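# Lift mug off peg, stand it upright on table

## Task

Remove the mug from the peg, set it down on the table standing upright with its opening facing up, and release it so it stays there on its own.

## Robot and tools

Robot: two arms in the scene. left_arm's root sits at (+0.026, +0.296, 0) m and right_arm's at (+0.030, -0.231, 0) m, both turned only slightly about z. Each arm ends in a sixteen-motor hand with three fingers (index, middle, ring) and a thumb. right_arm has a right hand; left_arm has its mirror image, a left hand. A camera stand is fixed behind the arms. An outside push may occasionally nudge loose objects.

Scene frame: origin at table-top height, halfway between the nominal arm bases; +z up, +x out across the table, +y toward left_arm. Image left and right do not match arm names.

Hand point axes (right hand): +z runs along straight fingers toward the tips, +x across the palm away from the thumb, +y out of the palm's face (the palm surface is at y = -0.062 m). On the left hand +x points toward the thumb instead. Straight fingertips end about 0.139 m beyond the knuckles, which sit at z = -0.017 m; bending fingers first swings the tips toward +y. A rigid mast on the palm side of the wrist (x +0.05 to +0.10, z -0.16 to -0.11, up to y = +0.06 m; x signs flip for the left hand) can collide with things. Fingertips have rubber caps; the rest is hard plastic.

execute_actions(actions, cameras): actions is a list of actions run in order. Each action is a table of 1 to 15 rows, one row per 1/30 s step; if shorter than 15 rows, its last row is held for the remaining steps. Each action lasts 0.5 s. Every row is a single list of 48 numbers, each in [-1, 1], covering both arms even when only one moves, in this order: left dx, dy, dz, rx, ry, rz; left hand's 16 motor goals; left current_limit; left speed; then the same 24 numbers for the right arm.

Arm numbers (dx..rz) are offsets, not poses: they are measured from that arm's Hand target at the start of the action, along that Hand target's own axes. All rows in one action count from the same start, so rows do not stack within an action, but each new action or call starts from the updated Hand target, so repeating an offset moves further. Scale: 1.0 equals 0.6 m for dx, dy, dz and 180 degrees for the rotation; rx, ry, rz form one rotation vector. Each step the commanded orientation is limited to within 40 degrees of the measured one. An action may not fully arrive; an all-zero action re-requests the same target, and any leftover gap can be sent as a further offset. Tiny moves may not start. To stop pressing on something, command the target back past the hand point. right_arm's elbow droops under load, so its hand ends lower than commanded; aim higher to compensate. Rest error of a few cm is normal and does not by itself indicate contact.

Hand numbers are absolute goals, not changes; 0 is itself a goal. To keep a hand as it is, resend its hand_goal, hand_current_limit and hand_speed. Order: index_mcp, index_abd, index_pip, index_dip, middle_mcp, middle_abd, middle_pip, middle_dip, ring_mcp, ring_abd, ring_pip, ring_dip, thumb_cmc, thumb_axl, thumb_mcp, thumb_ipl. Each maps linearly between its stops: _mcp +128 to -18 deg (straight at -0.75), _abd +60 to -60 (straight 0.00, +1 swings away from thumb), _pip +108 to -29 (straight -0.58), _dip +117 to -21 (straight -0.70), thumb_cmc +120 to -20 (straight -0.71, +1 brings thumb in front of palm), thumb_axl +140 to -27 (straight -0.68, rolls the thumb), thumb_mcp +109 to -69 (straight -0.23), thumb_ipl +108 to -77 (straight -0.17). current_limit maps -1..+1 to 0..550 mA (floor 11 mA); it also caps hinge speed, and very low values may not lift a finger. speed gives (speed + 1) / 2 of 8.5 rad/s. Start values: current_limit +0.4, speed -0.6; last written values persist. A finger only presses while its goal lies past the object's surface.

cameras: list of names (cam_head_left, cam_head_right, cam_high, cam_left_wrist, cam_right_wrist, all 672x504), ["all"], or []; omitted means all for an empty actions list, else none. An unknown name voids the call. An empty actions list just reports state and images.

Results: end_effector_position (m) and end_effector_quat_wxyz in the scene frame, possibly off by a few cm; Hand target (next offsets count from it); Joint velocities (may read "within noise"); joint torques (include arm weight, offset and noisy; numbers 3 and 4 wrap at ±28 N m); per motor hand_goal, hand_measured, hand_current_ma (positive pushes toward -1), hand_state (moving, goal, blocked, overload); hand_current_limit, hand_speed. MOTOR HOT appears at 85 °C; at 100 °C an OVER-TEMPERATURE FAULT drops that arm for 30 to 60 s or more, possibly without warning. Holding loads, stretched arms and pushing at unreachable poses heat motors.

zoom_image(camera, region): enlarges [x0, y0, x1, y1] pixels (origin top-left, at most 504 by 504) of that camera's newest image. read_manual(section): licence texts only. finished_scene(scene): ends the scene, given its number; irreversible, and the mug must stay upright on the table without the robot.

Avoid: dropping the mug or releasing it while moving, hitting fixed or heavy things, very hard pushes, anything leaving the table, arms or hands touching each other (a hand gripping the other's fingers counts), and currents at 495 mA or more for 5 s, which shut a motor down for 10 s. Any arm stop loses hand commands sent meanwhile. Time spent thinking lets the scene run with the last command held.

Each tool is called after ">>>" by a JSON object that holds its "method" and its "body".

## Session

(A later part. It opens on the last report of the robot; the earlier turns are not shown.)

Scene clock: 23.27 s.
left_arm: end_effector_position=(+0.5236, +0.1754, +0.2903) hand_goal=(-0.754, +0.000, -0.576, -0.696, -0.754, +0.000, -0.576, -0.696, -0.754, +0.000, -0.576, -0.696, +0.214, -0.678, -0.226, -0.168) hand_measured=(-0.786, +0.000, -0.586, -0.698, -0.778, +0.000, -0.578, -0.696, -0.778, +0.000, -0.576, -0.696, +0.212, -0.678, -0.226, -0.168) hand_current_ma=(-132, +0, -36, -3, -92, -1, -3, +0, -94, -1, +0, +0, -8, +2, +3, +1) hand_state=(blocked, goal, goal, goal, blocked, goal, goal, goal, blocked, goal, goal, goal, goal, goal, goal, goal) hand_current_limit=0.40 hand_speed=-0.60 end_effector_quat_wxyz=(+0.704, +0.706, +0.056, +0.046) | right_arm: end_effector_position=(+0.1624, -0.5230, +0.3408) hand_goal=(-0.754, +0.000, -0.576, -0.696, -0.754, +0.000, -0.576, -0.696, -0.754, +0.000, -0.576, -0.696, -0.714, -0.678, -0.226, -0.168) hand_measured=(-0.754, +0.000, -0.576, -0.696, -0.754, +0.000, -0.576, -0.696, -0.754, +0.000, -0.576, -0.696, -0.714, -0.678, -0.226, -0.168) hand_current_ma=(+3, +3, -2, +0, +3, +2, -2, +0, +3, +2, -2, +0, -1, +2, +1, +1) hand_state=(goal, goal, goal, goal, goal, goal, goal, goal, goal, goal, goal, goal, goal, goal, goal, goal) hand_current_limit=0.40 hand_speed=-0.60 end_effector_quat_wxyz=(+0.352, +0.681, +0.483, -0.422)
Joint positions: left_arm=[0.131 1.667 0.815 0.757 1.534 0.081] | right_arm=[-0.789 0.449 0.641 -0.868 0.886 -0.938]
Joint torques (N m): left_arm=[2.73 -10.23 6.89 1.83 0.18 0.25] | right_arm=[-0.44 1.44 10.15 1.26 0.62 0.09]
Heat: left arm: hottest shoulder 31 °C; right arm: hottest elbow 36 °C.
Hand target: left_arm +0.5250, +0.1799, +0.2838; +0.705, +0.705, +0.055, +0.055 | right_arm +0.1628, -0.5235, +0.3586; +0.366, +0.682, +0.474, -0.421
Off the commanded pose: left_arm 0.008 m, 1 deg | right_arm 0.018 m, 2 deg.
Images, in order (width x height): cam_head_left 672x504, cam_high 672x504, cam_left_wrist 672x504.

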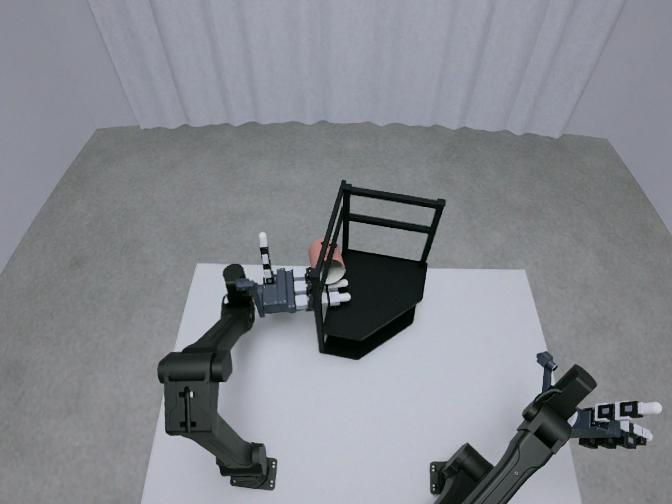

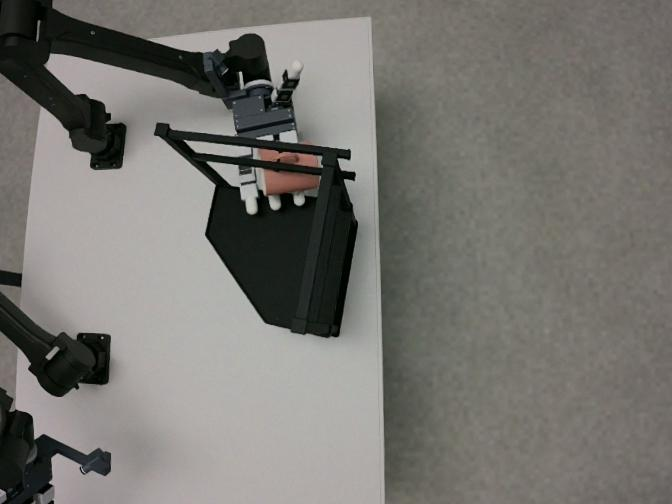

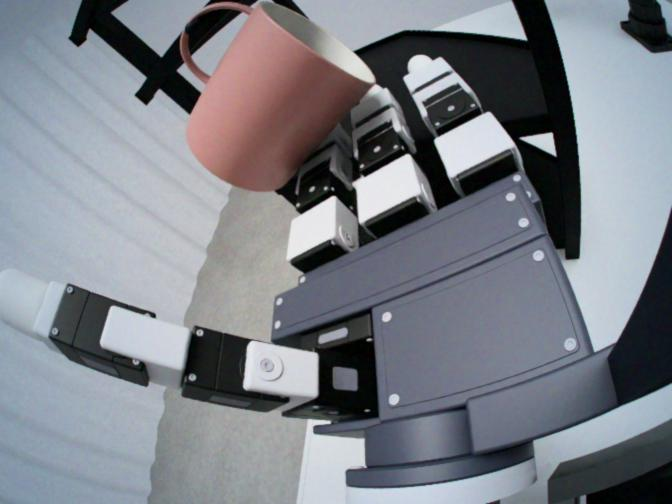

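>>> {"method": "execute_actions", "body": {"actions": [[[0,-0.025,0,0,0,0,-0.754,0,-0.576,-0.696,-0.754,0,-0.576,-0.696,-0.754,0,-0.576,-0.696,0.214,-0.678,-0.226,-0.168,0.4,-0.6,0,0,0,0,0,0,-0.754,0,-0.576,-0.696,-0.754,0,-0.576,-0.696,-0.754,0,-0.576,-0.696,-0.714,-0.678,-0.226,-0.168,0.4,-0.6]]], "cameras": ["cam_head_left","cam_high","cam_left_wrist"]}}

>>> {"method": "zoom_image", "body": {"camera": "cam_high", "region": [190, 70, 370, 250]}}

>>> {"method": "zoom_image", "body": {"camera": "cam_head_left", "region": [240, 200, 400, 320]}}

Scene clock: 24.47 s.
left_arm: end_effector_position=(+0.5236, +0.1755, +0.2811) hand_goal=(-0.754, +0.000, -0.576, -0.696, -0.754, +0.000, -0.576, -0.696, -0.754, +0.000, -0.576, -0.696, +0.214, -0.678, -0.226, -0.168) hand_measured=(-0.776, +0.000, -0.584, -0.698, -0.750, +0.000, -0.574, -0.696, -0.756, +0.000, -0.576, -0.696, +0.212, -0.678, -0.226, -0.168) hand_current_ma=(-89, +0, -28, -3, +16, +0, +8, +0, -8, -1, +1, +0, -8, +2, +3, +1) hand_state=(blocked, goal, goal, goal, goal, goal, goal, goal, goal, goal, goal, goal, goal, goal, goal, goal) hand_current_limit=0.40 hand_speed=-0.60 end_effector_quat_wxyz=(+0.704, +0.707, +0.051, +0.051) | right_arm: end_effector_position=(+0.1624, -0.5230, +0.3408) hand_goal=(-0.754, +0.000, -0.576, -0.696, -0.754, +0.000, -0.576, -0.696, -0.754, +0.000, -0.576, -0.696, -0.714, -0.678, -0.226, -0.168) hand_measured=(-0.754, +0.000, -0.576, -0.696, -0.754, +0.000, -0.576, -0.696, -0.754, +0.000, -0.576, -0.696, -0.714, -0.678, -0.226, -0.168) hand_current_ma=(+3, +3, -2, +0, +3, +2, -2, +0, +3, +2, -2, +0, -1, +2, +1, +1) hand_state=(goal, goal, goal, goal, goal, goal, goal, goal, goal, goal, goal, goal, goal, goal, goal, goal) hand_current_limit=0.40 hand_speed=-0.60 end_effector_quat_wxyz=(+0.352, +0.681, +0.483, -0.422)
Joint positions: left_arm=[0.131 1.691 0.813 0.776 1.534 0.102] | right_arm=[-0.789 0.449 0.641 -0.868 0.886 -0.938]
Joint torques (N m): left_arm=[2.2 -9.35 6.35 1.8 0.2 0.28] | right_arm=[0.09 2.55 10.41 1.22 0.59 0.09]
Heat: left arm: hottest shoulder 31 °C; right arm: hottest elbow 37 °C.
Hand target: left_arm +0.5250, +0.1800, +0.2687; +0.705, +0.705, +0.055, +0.055 | right_arm +0.1628, -0.5235, +0.3586; +0.366, +0.682, +0.474, -0.421
Off the commanded pose: left_arm 0.013 m, 1 deg | right_arm 0.018 m, 2 deg.
Images, in order (width x height): cam_head_left 672x504, cam_high 672x504, cam_left_wrist 672x504.

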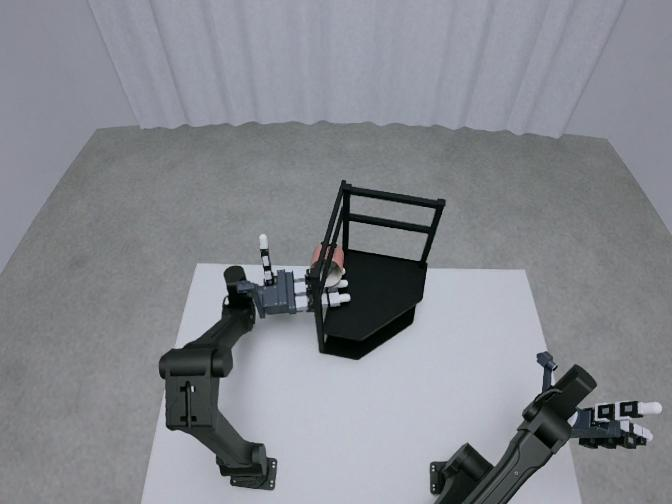

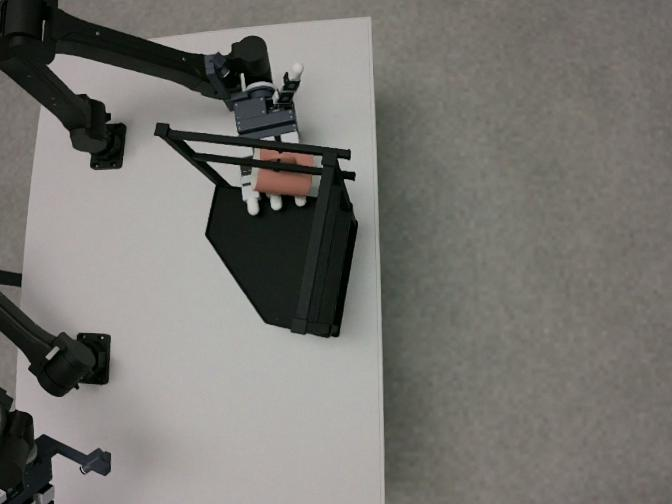

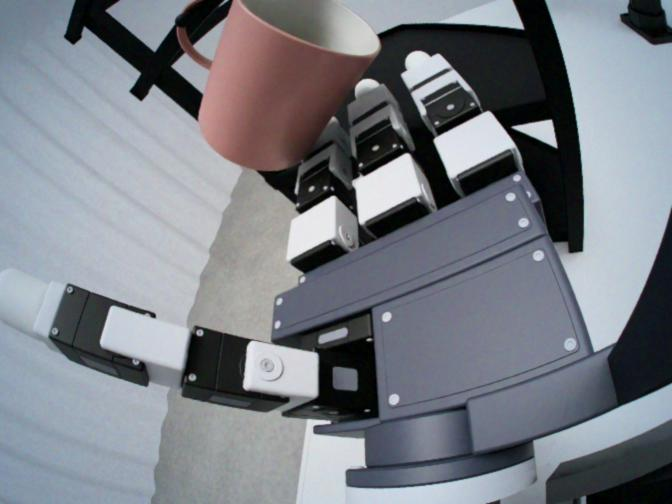

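Scaled by 2.800.

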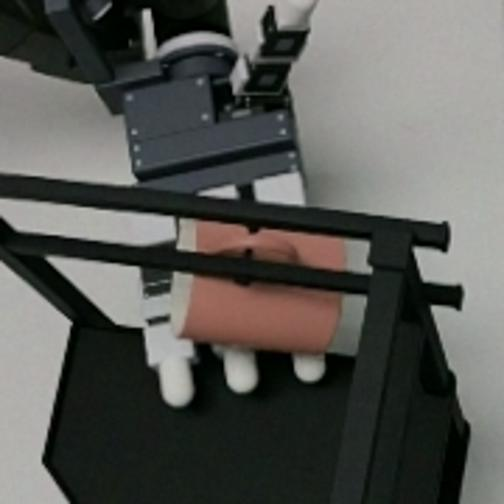

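Scaled by 3.150.

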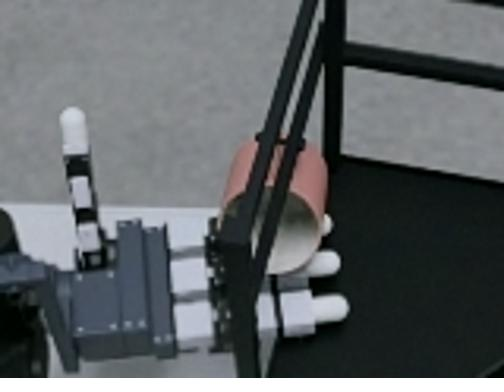

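>>> {"method": "execute_actions", "body": {"actions": [[[0,0.0605,0,0,0,0,-0.754,0,-0.576,-0.696,-0.754,0,-0.576,-0.696,-0.754,0,-0.576,-0.696,0.214,-0.678,-0.226,-0.168,0.4,-0.6,0,0,0,0,0,0,-0.754,0,-0.576,-0.696,-0.754,0,-0.576,-0.696,-0.754,0,-0.576,-0.696,-0.714,-0.678,-0.226,-0.168,0.4,-0.6]]], "cameras": ["cam_head_left","cam_high","cam_left_wrist"]}}

>>> {"method": "zoom_image", "body": {"camera": "cam_high", "region": [190, 70, 370, 250]}}

>>> {"method": "zoom_image", "body": {"camera": "cam_head_left", "region": [240, 200, 400, 320]}}

Scene clock: 29.13 s.
left_arm: end_effector_position=(+0.5259, +0.1761, +0.2902) hand_goal=(-0.754, +0.000, -0.576, -0.696, -0.754, +0.000, -0.576, -0.696, -0.754, +0.000, -0.576, -0.696, +0.214, -0.678, -0.226, -0.168) hand_measured=(-0.802, -0.002, -0.596, -0.698, -0.762, +0.000, -0.576, -0.696, -0.762, +0.000, -0.576, -0.696, +0.212, -0.678, -0.226, -0.168) hand_current_ma=(-205, -5, -71, -3, -27, +0, +1, +0, -27, -1, +0, +0, -8, +2, +3, +1) hand_state=(blocked, goal, goal, goal, goal, goal, goal, goal, goal, goal, goal, goal, goal, goal, goal, goal) hand_current_limit=0.40 hand_speed=-0.60 end_effector_quat_wxyz=(+0.705, +0.705, +0.067, +0.037) | right_arm: end_effector_position=(+0.1624, -0.5230, +0.3408) hand_goal=(-0.754, +0.000, -0.576, -0.696, -0.754, +0.000, -0.576, -0.696, -0.754, +0.000, -0.576, -0.696, -0.714, -0.678, -0.226, -0.168) hand_measured=(-0.754, +0.000, -0.576, -0.696, -0.754, +0.000, -0.576, -0.696, -0.754, +0.000, -0.576, -0.696, -0.714, -0.678, -0.226, -0.168) hand_current_ma=(+3, +3, -2, +0, +3, +2, -2, +0, +3, +2, -2, +0, -1, +2, +1, +1) hand_state=(goal, goal, goal, goal, goal, goal, goal, goal, goal, goal, goal, goal, goal, goal, goal, goal) hand_current_limit=0.40 hand_speed=-0.60 end_effector_quat_wxyz=(+0.352, +0.681, +0.483, -0.422)
Joint positions: left_arm=[0.131 1.666 0.813 0.769 1.531 0.042] | right_arm=[-0.789 0.449 0.641 -0.868 0.886 -0.938]
Joint torques (N m): left_arm=[1.96 -13.1 8.05 1.57 0.26 0.2] | right_arm=[-0.5 1.73 10.32 1.26 0.56 0.08]
Heat: left arm: hottest shoulder 31 °C; right arm: hottest elbow 37 °C.
Hand target: left_arm +0.5250, +0.1801, +0.3049; +0.705, +0.705, +0.055, +0.055 | right_arm +0.1628, -0.5235, +0.3586; +0.366, +0.682, +0.474, -0.421
Off the commanded pose: left_arm 0.015 m, 3 deg | right_arm 0.018 m, 2 deg.
Images, in order (width x height): cam_head_left 672x504, cam_high 672x504, cam_left_wrist 672x504.

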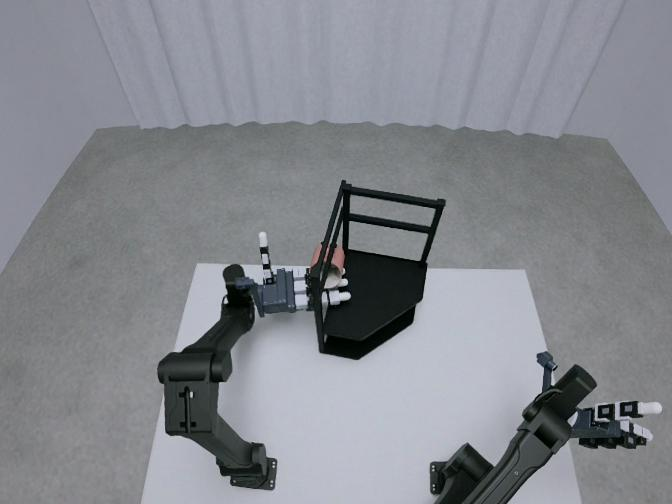

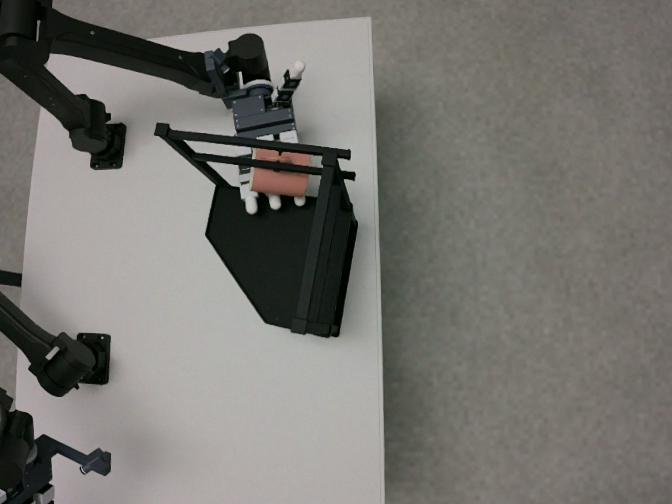

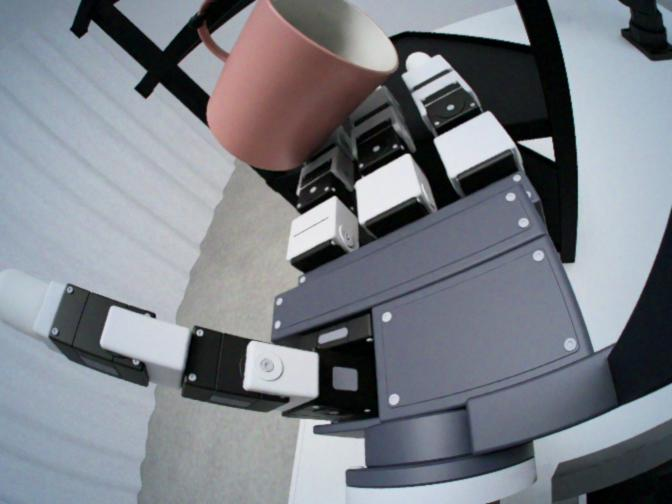

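Scaled by 2.800.

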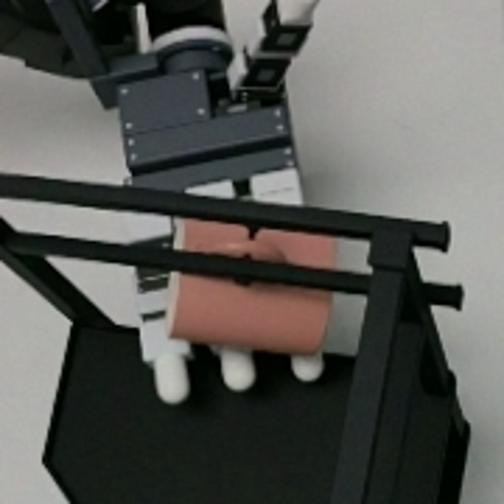

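Scaled by 3.150.

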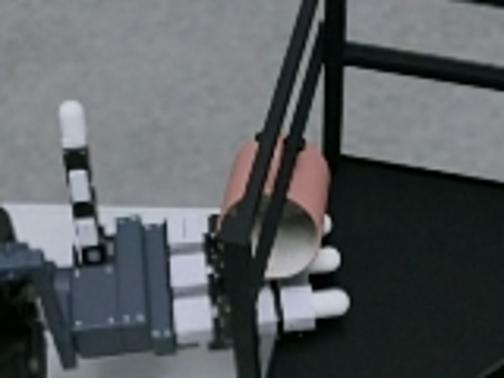

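>>> {"method": "execute_actions", "body": {"actions": [[[0,0.02,0,0,0,0,-0.754,0,-0.576,-0.696,-0.754,0,-0.576,-0.696,-0.754,0,-0.576,-0.696,0.214,-0.678,-0.226,-0.168,0.4,-0.6,0,0,0,0,0,0,-0.754,0,-0.576,-0.696,-0.754,0,-0.576,-0.696,-0.754,0,-0.576,-0.696,-0.714,-0.678,-0.226,-0.168,0.4,-0.6]]], "cameras": ["cam_head_left","cam_high","cam_left_wrist"]}}

>>> {"method": "zoom_image", "body": {"camera": "cam_high", "region": [190, 70, 370, 250]}}

>>> {"method": "zoom_image", "body": {"camera": "cam_head_left", "region": [280, 210, 380, 310]}}

Scene clock: 30.60 s.
left_arm: end_effector_position=(+0.5258, +0.1762, +0.2983) hand_goal=(-0.754, +0.000, -0.576, -0.696, -0.754, +0.000, -0.576, -0.696, -0.754, +0.000, -0.576, -0.696, +0.214, -0.678, -0.226, -0.168) hand_measured=(-0.806, -0.004, -0.598, -0.698, -0.762, +0.000, -0.576, -0.696, -0.762, +0.000, -0.576, -0.696, +0.212, -0.678, -0.226, -0.168) hand_current_ma=(-220, -10, -77, -3, -28, +0, +0, +0, -28, -1, +0, +0, -8, +2, +3, +1) hand_state=(blocked, goal, blocked, goal, goal, goal, goal, goal, goal, goal, goal, goal, goal, goal, goal, goal) hand_current_limit=0.40 hand_speed=-0.60 end_effector_quat_wxyz=(+0.705, +0.704, +0.073, +0.032) | right_arm: end_effector_position=(+0.1624, -0.5230, +0.3408) hand_goal=(-0.754, +0.000, -0.576, -0.696, -0.754, +0.000, -0.576, -0.696, -0.754, +0.000, -0.576, -0.696, -0.714, -0.678, -0.226, -0.168) hand_measured=(-0.754, +0.000, -0.576, -0.696, -0.754, +0.000, -0.576, -0.696, -0.754, +0.000, -0.576, -0.696, -0.714, -0.678, -0.226, -0.168) hand_current_ma=(+3, +3, -2, +0, +3, +2, -2, +0, +3, +2, -2, +0, -1, +2, +1, +1) hand_state=(goal, goal, goal, goal, goal, goal, goal, goal, goal, goal, goal, goal, goal, goal, goal, goal) hand_current_limit=0.40 hand_speed=-0.60 end_effector_quat_wxyz=(+0.352, +0.681, +0.483, -0.422)
Joint positions: left_arm=[0.131 1.646 0.813 0.769 1.53 0.008] | right_arm=[-0.789 0.449 0.641 -0.868 0.886 -0.938]
Joint torques (N m): left_arm=[1.85 -12.34 8.85 1.58 0.27 0.19] | right_arm=[-0.15 1.79 10.28 1.11 0.57 0.09]
Heat: left arm: hottest shoulder 31 °C; right arm: hottest elbow 37 °C.
Hand target: left_arm +0.5250, +0.1801, +0.3170; +0.705, +0.705, +0.055, +0.055 | right_arm +0.1628, -0.5235, +0.3586; +0.366, +0.682, +0.474, -0.421
Off the commanded pose: left_arm 0.019 m, 3 deg | right_arm 0.018 m, 2 deg.
Images, in order (width x height): cam_head_left 672x504, cam_high 672x504, cam_left_wrist 672x504.

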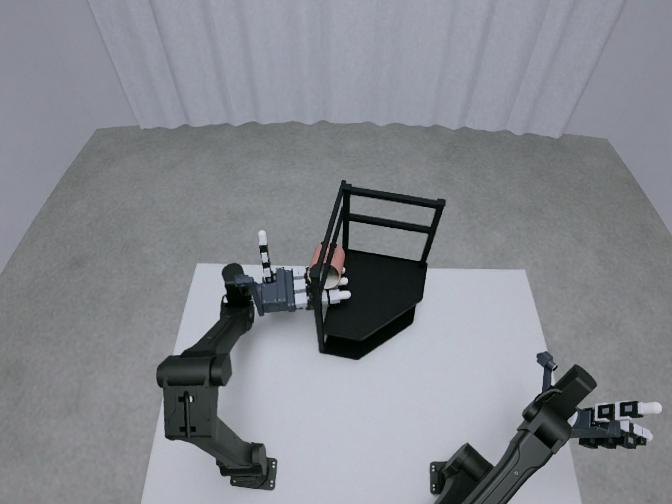

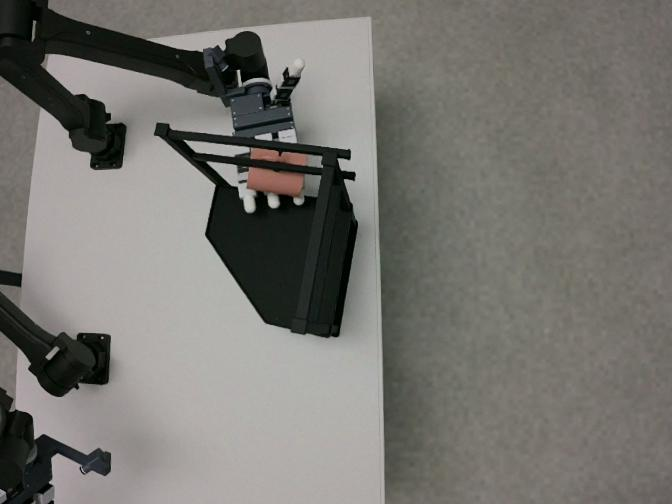

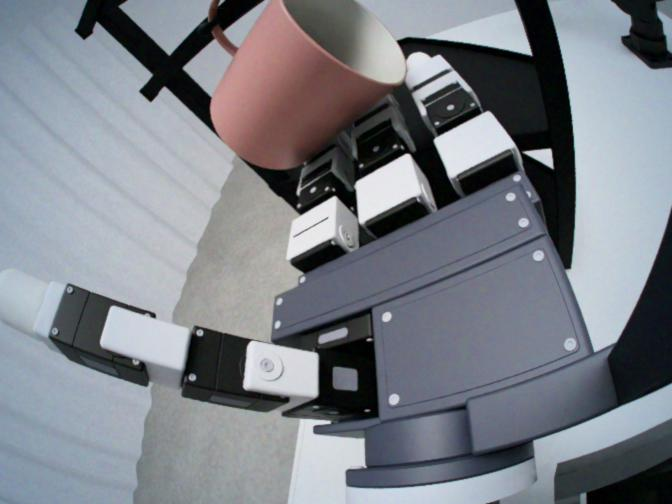

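Scaled by 2.800.

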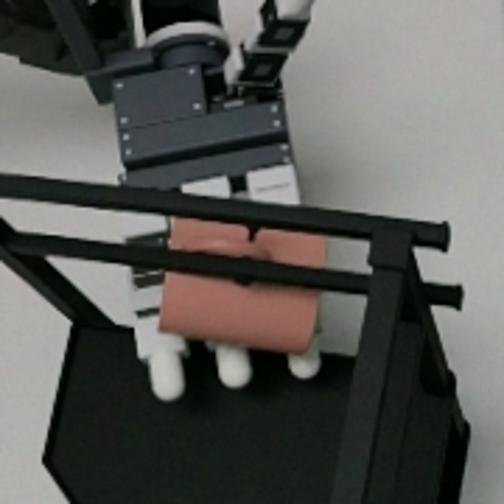

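Scaled by 5.040.

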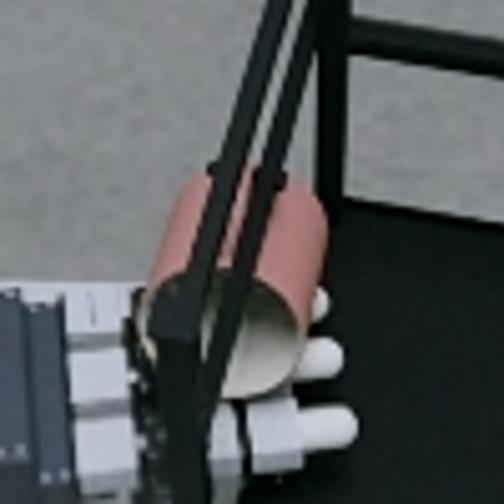

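>>> {"method": "execute_actions", "body": {"actions": [[[0.0015,0.0067,0.0763,0,-0.0278,0,-0.754,0,-0.576,-0.696,-0.754,0,-0.576,-0.696,-0.754,0,-0.576,-0.696,0.214,-0.678,-0.226,-0.168,0.4,-0.6,0,0,0,0,0,0,-0.754,0,-0.576,-0.696,-0.754,0,-0.576,-0.696,-0.754,0,-0.576,-0.696,-0.714,-0.678,-0.226,-0.168,0.4,-0.6]]], "cameras": ["cam_head_left","cam_high","cam_left_wrist"]}}

>>> {"method": "zoom_image", "body": {"camera": "cam_high", "region": [190, 70, 370, 250]}}

Scene clock: 31.87 s.
left_arm: end_effector_position=(+0.5233, +0.1360, +0.3030) hand_goal=(-0.754, +0.000, -0.576, -0.696, -0.754, +0.000, -0.576, -0.696, -0.754, +0.000, -0.576, -0.696, +0.214, -0.678, -0.226, -0.168) hand_measured=(-0.806, -0.006, -0.598, -0.696, -0.772, +0.000, -0.576, -0.696, -0.762, +0.000, -0.576, -0.696, +0.212, -0.678, -0.226, -0.168) hand_current_ma=(-226, -13, -76, -2, -67, +0, -1, +0, -29, -1, +0, +0, -9, +2, +3, +1) hand_state=(blocked, goal, blocked, goal, goal, goal, goal, goal, goal, goal, goal, goal, goal, goal, goal, goal) hand_current_limit=0.40 hand_speed=-0.60 end_effector_quat_wxyz=(+0.706, +0.706, +0.046, +0.005) | right_arm: end_effector_position=(+0.1624, -0.5230, +0.3408) hand_goal=(-0.754, +0.000, -0.576, -0.696, -0.754, +0.000, -0.576, -0.696, -0.754, +0.000, -0.576, -0.696, -0.714, -0.678, -0.226, -0.168) hand_measured=(-0.754, +0.000, -0.576, -0.696, -0.754, +0.000, -0.576, -0.696, -0.754, +0.000, -0.576, -0.696, -0.714, -0.678, -0.226, -0.168) hand_current_ma=(+3, +3, -2, +0, +3, +2, -2, +0, +3, +2, -2, +0, -1, +2, +1, +1) hand_state=(goal, goal, goal, goal, goal, goal, goal, goal, goal, goal, goal, goal, goal, goal, goal, goal) hand_current_limit=0.40 hand_speed=-0.60 end_effector_quat_wxyz=(+0.352, +0.681, +0.483, -0.422)
Joint positions: left_arm=[0.049 1.655 0.838 0.769 1.524 -0.011] | right_arm=[-0.789 0.449 0.641 -0.868 0.886 -0.938]
Joint torques (N m): left_arm=[0.97 -11.22 11.71 1.5 0.22 0.2] | right_arm=[-0.5 1.32 10.44 1.29 0.59 0.04]
Heat: left arm: hottest shoulder 31 °C; right arm: hottest elbow 38 °C.
Hand target: left_arm +0.5330, +0.1349, +0.3210; +0.707, +0.706, +0.024, +0.024 | right_arm +0.1628, -0.5235, +0.3586; +0.366, +0.682, +0.474, -0.421
Off the commanded pose: left_arm 0.021 m, 3 deg | right_arm 0.018 m, 2 deg.
Images, in order (width x height): cam_head_left 672x504, cam_high 672x504, cam_left_wrist 672x504.

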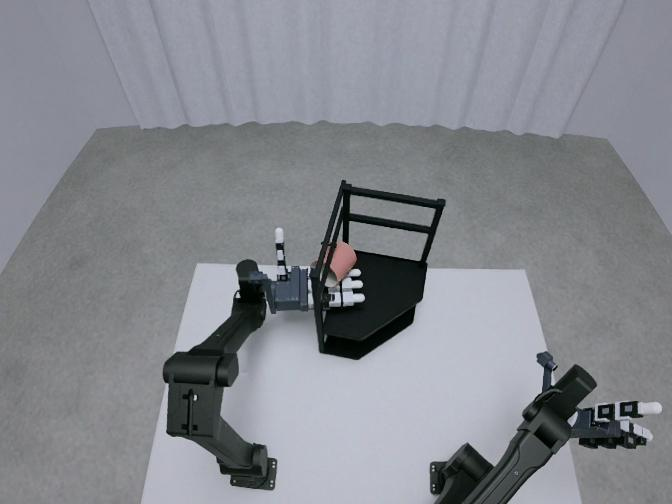

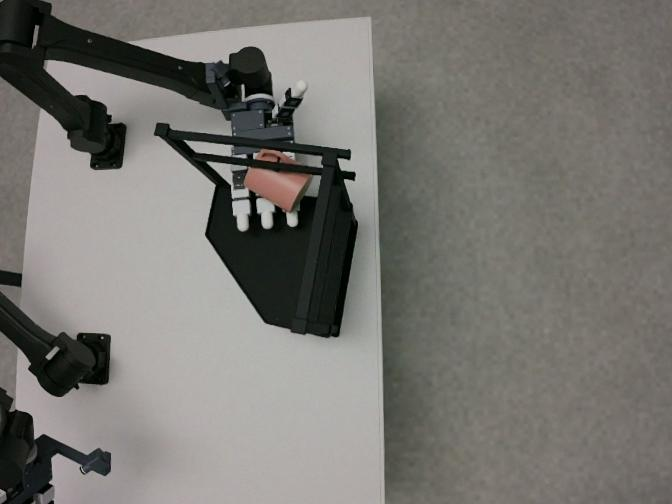

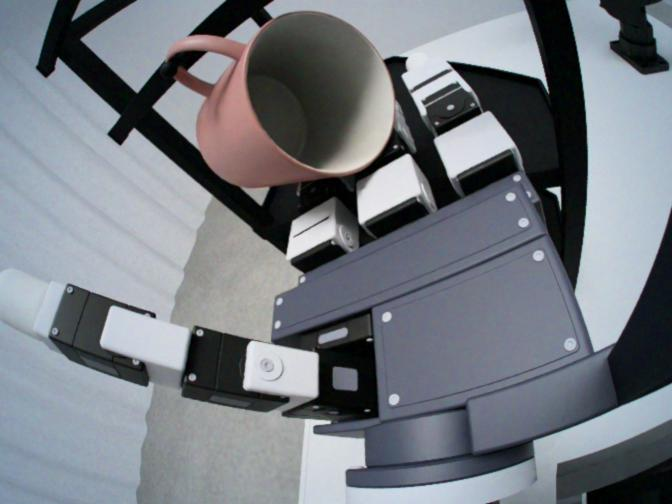

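Scaled by 2.800.

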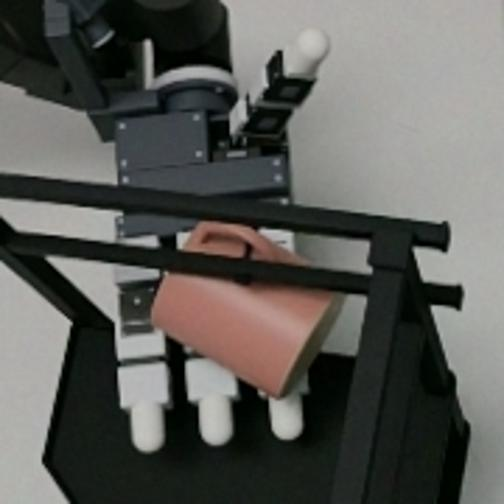

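>>> {"method": "execute_actions", "body": {"actions": [[[0.0093,0,0.0591,0,-0.0222,0,-0.754,0,-0.576,-0.696,-0.754,0,-0.576,-0.696,-0.754,0,-0.576,-0.696,0.3,-0.678,-0.226,-0.168,0.4,-0.6,0,0,0,0,0,0,-0.754,0,-0.576,-0.696,-0.754,0,-0.576,-0.696,-0.754,0,-0.576,-0.696,-0.714,-0.678,-0.226,-0.168,0.4,-0.6]]], "cameras": ["cam_head_left","cam_high","cam_left_wrist"]}}

>>> {"method": "zoom_image", "body": {"camera": "cam_high", "region": [190, 70, 370, 250]}}

Scene clock: 32.93 s.
left_arm: end_effector_position=(+0.5314, +0.1043, +0.3058) hand_goal=(-0.754, +0.000, -0.576, -0.696, -0.754, +0.000, -0.576, -0.696, -0.754, +0.000, -0.576, -0.696, +0.300, -0.678, -0.226, -0.168) hand_measured=(-0.798, -0.004, -0.580, -0.696, -0.778, +0.000, -0.576, -0.696, -0.762, +0.000, -0.576, -0.696, +0.288, -0.678, -0.226, -0.168) hand_current_ma=(-188, -12, -10, -2, -94, +0, -1, +0, -30, -1, +0, +0, -40, +2, +3, +1) hand_state=(blocked, goal, goal, goal, blocked, goal, goal, goal, goal, goal, goal, goal, goal, goal, goal, goal) hand_current_limit=0.40 hand_speed=-0.60 end_effector_quat_wxyz=(+0.707, +0.707, +0.019, -0.013) | right_arm: end_effector_position=(+0.1624, -0.5230, +0.3408) hand_goal=(-0.754, +0.000, -0.576, -0.696, -0.754, +0.000, -0.576, -0.696, -0.754, +0.000, -0.576, -0.696, -0.714, -0.678, -0.226, -0.168) hand_measured=(-0.754, +0.000, -0.576, -0.696, -0.754, +0.000, -0.576, -0.696, -0.754, +0.000, -0.576, -0.696, -0.714, -0.678, -0.226, -0.168) hand_current_ma=(+3, +3, -2, +0, +3, +2, -2, +0, +3, +2, -2, +0, -1, +2, +1, +1) hand_state=(goal, goal, goal, goal, goal, goal, goal, goal, goal, goal, goal, goal, goal, goal, goal, goal) hand_current_limit=0.40 hand_speed=-0.60 end_effector_quat_wxyz=(+0.352, +0.681, +0.483, -0.422)
Joint positions: left_arm=[-0.014 1.696 0.898 0.769 1.525 -0.017] | right_arm=[-0.789 0.449 0.641 -0.868 0.886 -0.938]
Joint torques (N m): left_arm=[0.44 -11.28 11.89 1.36 0.26 0.13] | right_arm=[-0.67 1.67 10.45 1.24 0.58 0.1]
Heat: left arm: hottest shoulder 31 °C; right arm: hottest elbow 38 °C.
Hand target: left_arm +0.5410, +0.1000, +0.3210; +0.707, +0.707, +0.000, +0.000 | right_arm +0.1628, -0.5235, +0.3586; +0.366, +0.682, +0.474, -0.421
Off the commanded pose: left_arm 0.019 m, 3 deg | right_arm 0.018 m, 2 deg.
Images, in order (width x height): cam_head_left 672x504, cam_high 672x504, cam_left_wrist 672x504.

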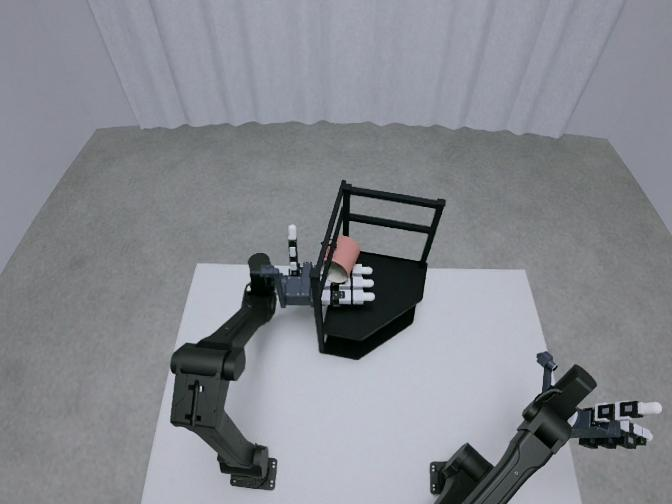

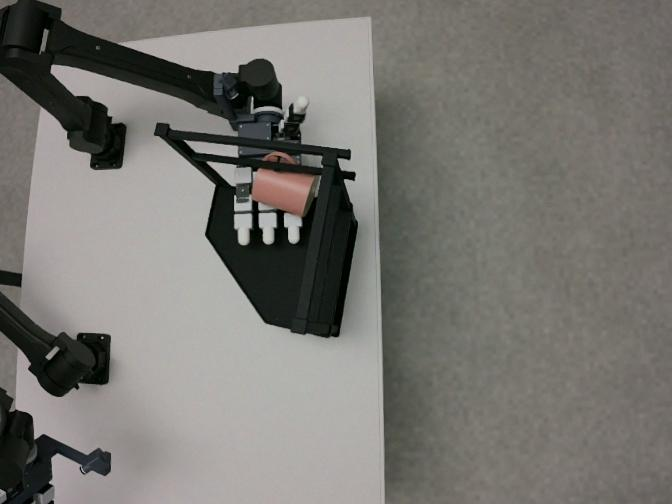

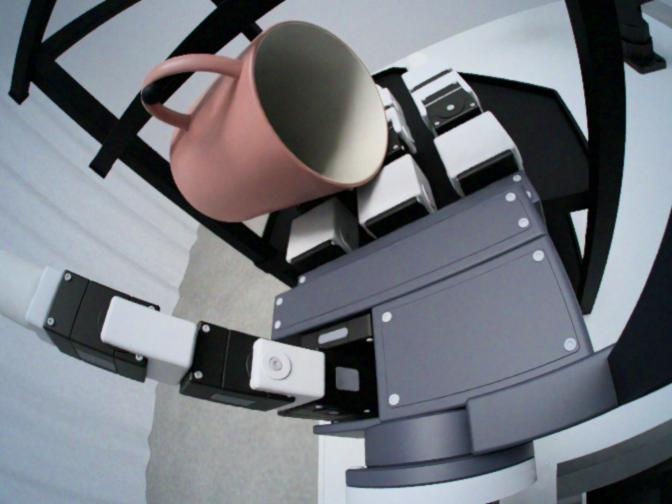

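Scaled by 2.800.

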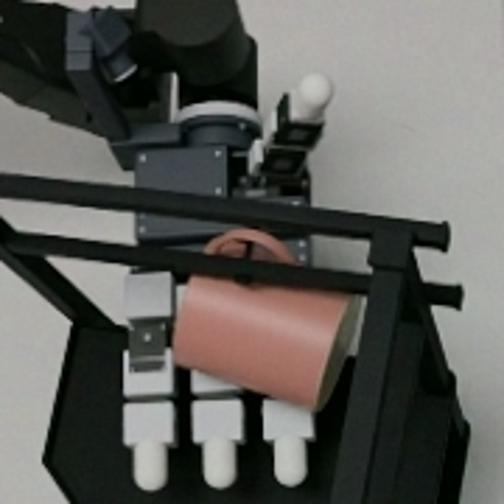

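>>> {"method": "execute_actions", "body": {"actions": [[[0,-0.03,0.01,0,0,0,-0.754,0,-0.576,-0.696,-0.754,0,-0.576,-0.696,-0.754,0,-0.576,-0.696,0.3,-0.678,-0.226,-0.168,0.4,-0.6,0,0,0,0,0,0,-0.754,0,-0.576,-0.696,-0.754,0,-0.576,-0.696,-0.754,0,-0.576,-0.696,-0.714,-0.678,-0.226,-0.168,0.4,-0.6]]], "cameras": ["cam_head_left","cam_high","cam_left_wrist"]}}

>>> {"method": "zoom_image", "body": {"camera": "cam_high", "region": [190, 70, 370, 250]}}

Scene clock: 34.80 s.
left_arm: end_effector_position=(+0.5332, +0.1033, +0.3005) hand_goal=(-0.754, +0.000, -0.576, -0.696, -0.754, +0.000, -0.576, -0.696, -0.754, +0.000, -0.576, -0.696, +0.300, -0.678, -0.226, -0.168) hand_measured=(-0.780, -0.002, -0.578, -0.696, -0.778, +0.000, -0.576, -0.696, -0.762, +0.000, -0.576, -0.696, +0.290, -0.678, -0.226, -0.168) hand_current_ma=(-102, -7, -9, -2, -93, +0, -1, +0, -31, -1, +0, +0, -33, +2, +3, +1) hand_state=(blocked, goal, goal, goal, blocked, goal, goal, goal, goal, goal, goal, goal, goal, goal, goal, goal) hand_current_limit=0.40 hand_speed=-0.60 end_effector_quat_wxyz=(+0.706, +0.708, +0.016, -0.009) | right_arm: end_effector_position=(+0.1624, -0.5230, +0.3408) hand_goal=(-0.754, +0.000, -0.576, -0.696, -0.754, +0.000, -0.576, -0.696, -0.754, +0.000, -0.576, -0.696, -0.714, -0.678, -0.226, -0.168) hand_measured=(-0.754, +0.000, -0.576, -0.696, -0.754, +0.000, -0.576, -0.696, -0.754, +0.000, -0.576, -0.696, -0.714, -0.678, -0.226, -0.168) hand_current_ma=(+3, +3, -2, +0, +3, +2, -2, +0, +3, +2, -2, +0, -1, +2, +1, +1) hand_state=(goal, goal, goal, goal, goal, goal, goal, goal, goal, goal, goal, goal, goal, goal, goal, goal) hand_current_limit=0.40 hand_speed=-0.60 end_effector_quat_wxyz=(+0.352, +0.681, +0.483, -0.422)
Joint positions: left_arm=[-0.016 1.711 0.902 0.772 1.522 0.001] | right_arm=[-0.789 0.449 0.641 -0.868 0.886 -0.938]
Joint torques (N m): left_arm=[0.09 -10.17 10.73 1.61 -0.11 0.21] | right_arm=[-0.5 1.38 10.43 1.32 0.55 0.1]
Heat: left arm: hottest shoulder 31 °C; right arm: hottest elbow 38 °C.
Hand target: left_arm +0.5410, +0.0940, +0.3031; +0.707, +0.707, -0.001, +0.000 | right_arm +0.1628, -0.5235, +0.3586; +0.366, +0.682, +0.474, -0.421
Off the commanded pose: left_arm 0.012 m, 2 deg | right_arm 0.018 m, 2 deg.
Images, in order (width x height): cam_head_left 672x504, cam_high 672x504, cam_left_wrist 672x504.

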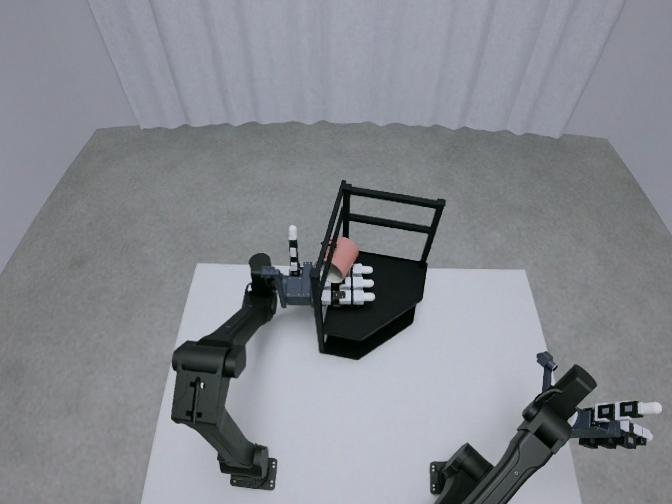

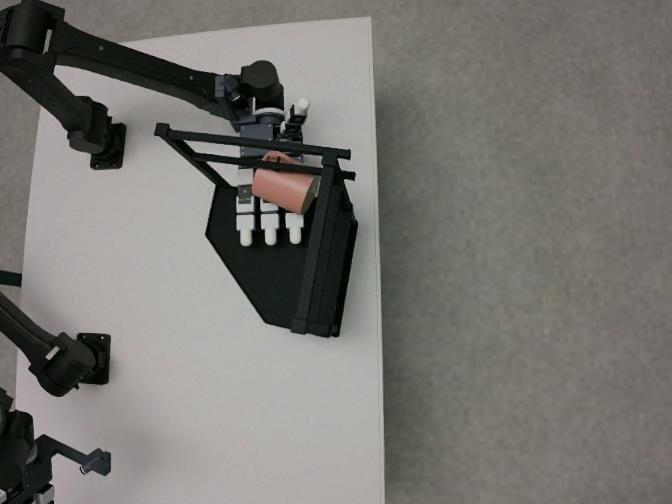

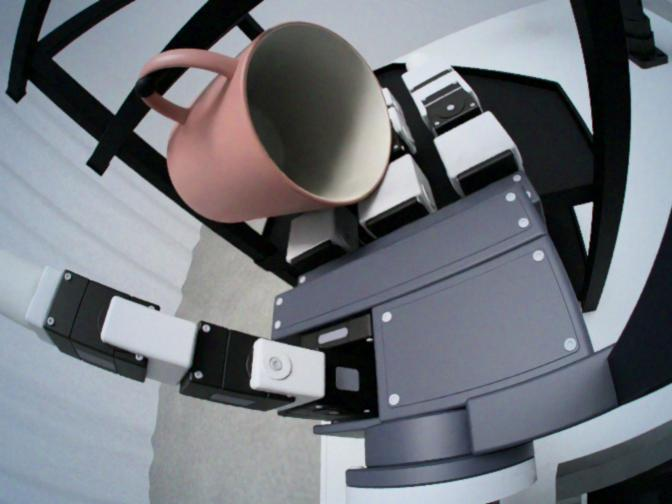

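Scaled by 2.800.

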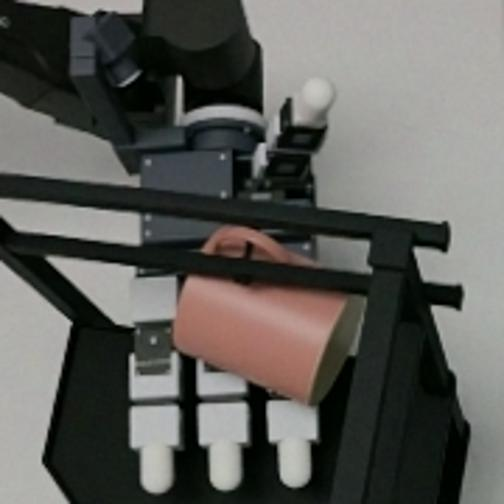

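>>> {"method": "execute_actions", "body": {"actions": [[[0,-0.025,0.02,0,0,0,-0.754,0,-0.576,-0.696,-0.754,0,-0.576,-0.696,-0.754,0,-0.576,-0.696,0.3,-0.678,-0.226,-0.168,0.4,-0.6,0,0,0,0,0,0,-0.754,0,-0.576,-0.696,-0.754,0,-0.576,-0.696,-0.754,0,-0.576,-0.696,-0.714,-0.678,-0.226,-0.168,0.4,-0.6]]], "cameras": ["cam_head_left","cam_high","cam_left_wrist"]}}

>>> {"method": "zoom_image", "body": {"camera": "cam_high", "region": [190, 70, 370, 250]}}

Scene clock: 35.77 s.
left_arm: end_effector_position=(+0.5333, +0.0948, +0.2977) hand_goal=(-0.754, +0.000, -0.576, -0.696, -0.754, +0.000, -0.576, -0.696, -0.754, +0.000, -0.576, -0.696, +0.300, -0.678, -0.226, -0.168) hand_measured=(-0.768, -0.002, -0.578, -0.696, -0.778, +0.000, -0.576, -0.696, -0.764, +0.000, -0.576, -0.696, +0.290, -0.678, -0.226, -0.168) hand_current_ma=(-51, -7, -9, -2, -93, +0, -1, +0, -31, -1, +0, +0, -33, +2, +3, +1) hand_state=(goal, goal, goal, goal, blocked, goal, goal, goal, goal, goal, goal, goal, goal, goal, goal, goal) hand_current_limit=0.40 hand_speed=-0.60 end_effector_quat_wxyz=(+0.706, +0.708, +0.004, +0.008) | right_arm: end_effector_position=(+0.1624, -0.5230, +0.3408) hand_goal=(-0.754, +0.000, -0.576, -0.696, -0.754, +0.000, -0.576, -0.696, -0.754, +0.000, -0.576, -0.696, -0.714, -0.678, -0.226, -0.168) hand_measured=(-0.754, +0.000, -0.576, -0.696, -0.754, +0.000, -0.576, -0.696, -0.754, +0.000, -0.576, -0.696, -0.714, -0.678, -0.226, -0.168) hand_current_ma=(+3, +3, -2, +0, +3, +2, -2, +0, +3, +2, -2, +0, -1, +2, +1, +1) hand_state=(goal, goal, goal, goal, goal, goal, goal, goal, goal, goal, goal, goal, goal, goal, goal, goal) hand_current_limit=0.40 hand_speed=-0.60 end_effector_quat_wxyz=(+0.352, +0.681, +0.483, -0.422)
Joint positions: left_arm=[-0.033 1.726 0.907 0.791 1.497 0.033] | right_arm=[-0.789 0.449 0.641 -0.868 0.886 -0.938]
Joint torques (N m): left_arm=[-0.62 -9.52 9.62 1.69 -0.12 0.1] | right_arm=[-0.03 2.08 10.48 1.18 0.57 0.06]
Heat: left arm: hottest shoulder 31 °C; right arm: hottest elbow 38 °C.
Hand target: left_arm +0.5409, +0.0819, +0.2881; +0.707, +0.707, +0.000, +0.000 | right_arm +0.1628, -0.5235, +0.3586; +0.366, +0.682, +0.474, -0.421
Off the commanded pose: left_arm 0.018 m, 1 deg | right_arm 0.018 m, 2 deg.
Images, in order (width x height): cam_head_left 672x504, cam_high 672x504, cam_left_wrist 672x504.

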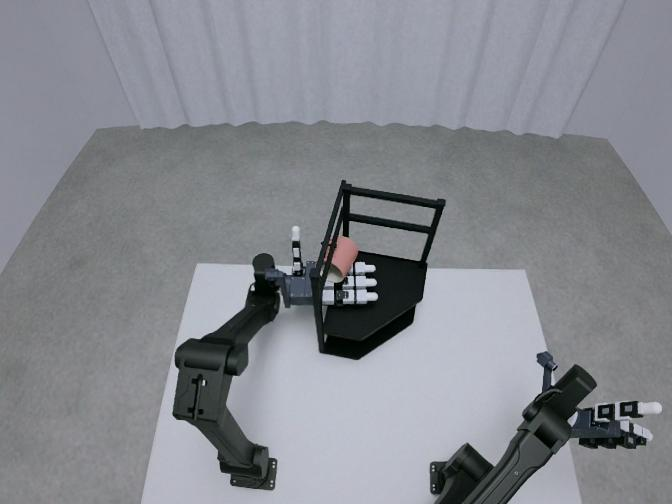

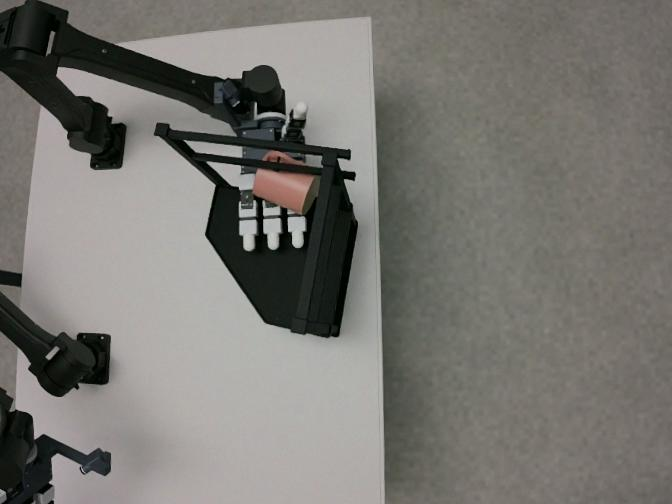

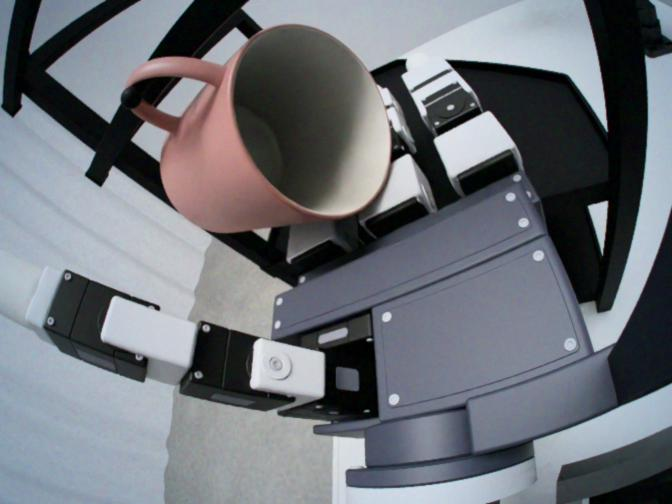

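Scaled by 2.800.

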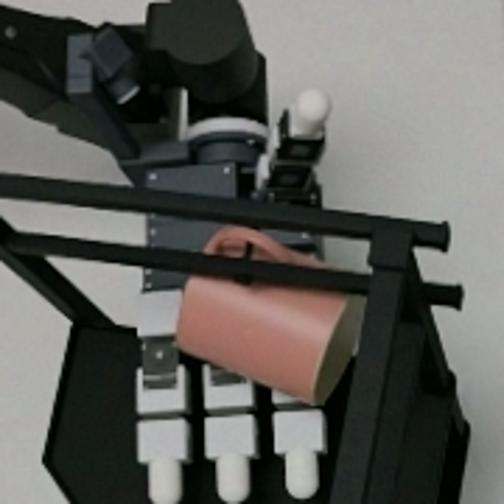

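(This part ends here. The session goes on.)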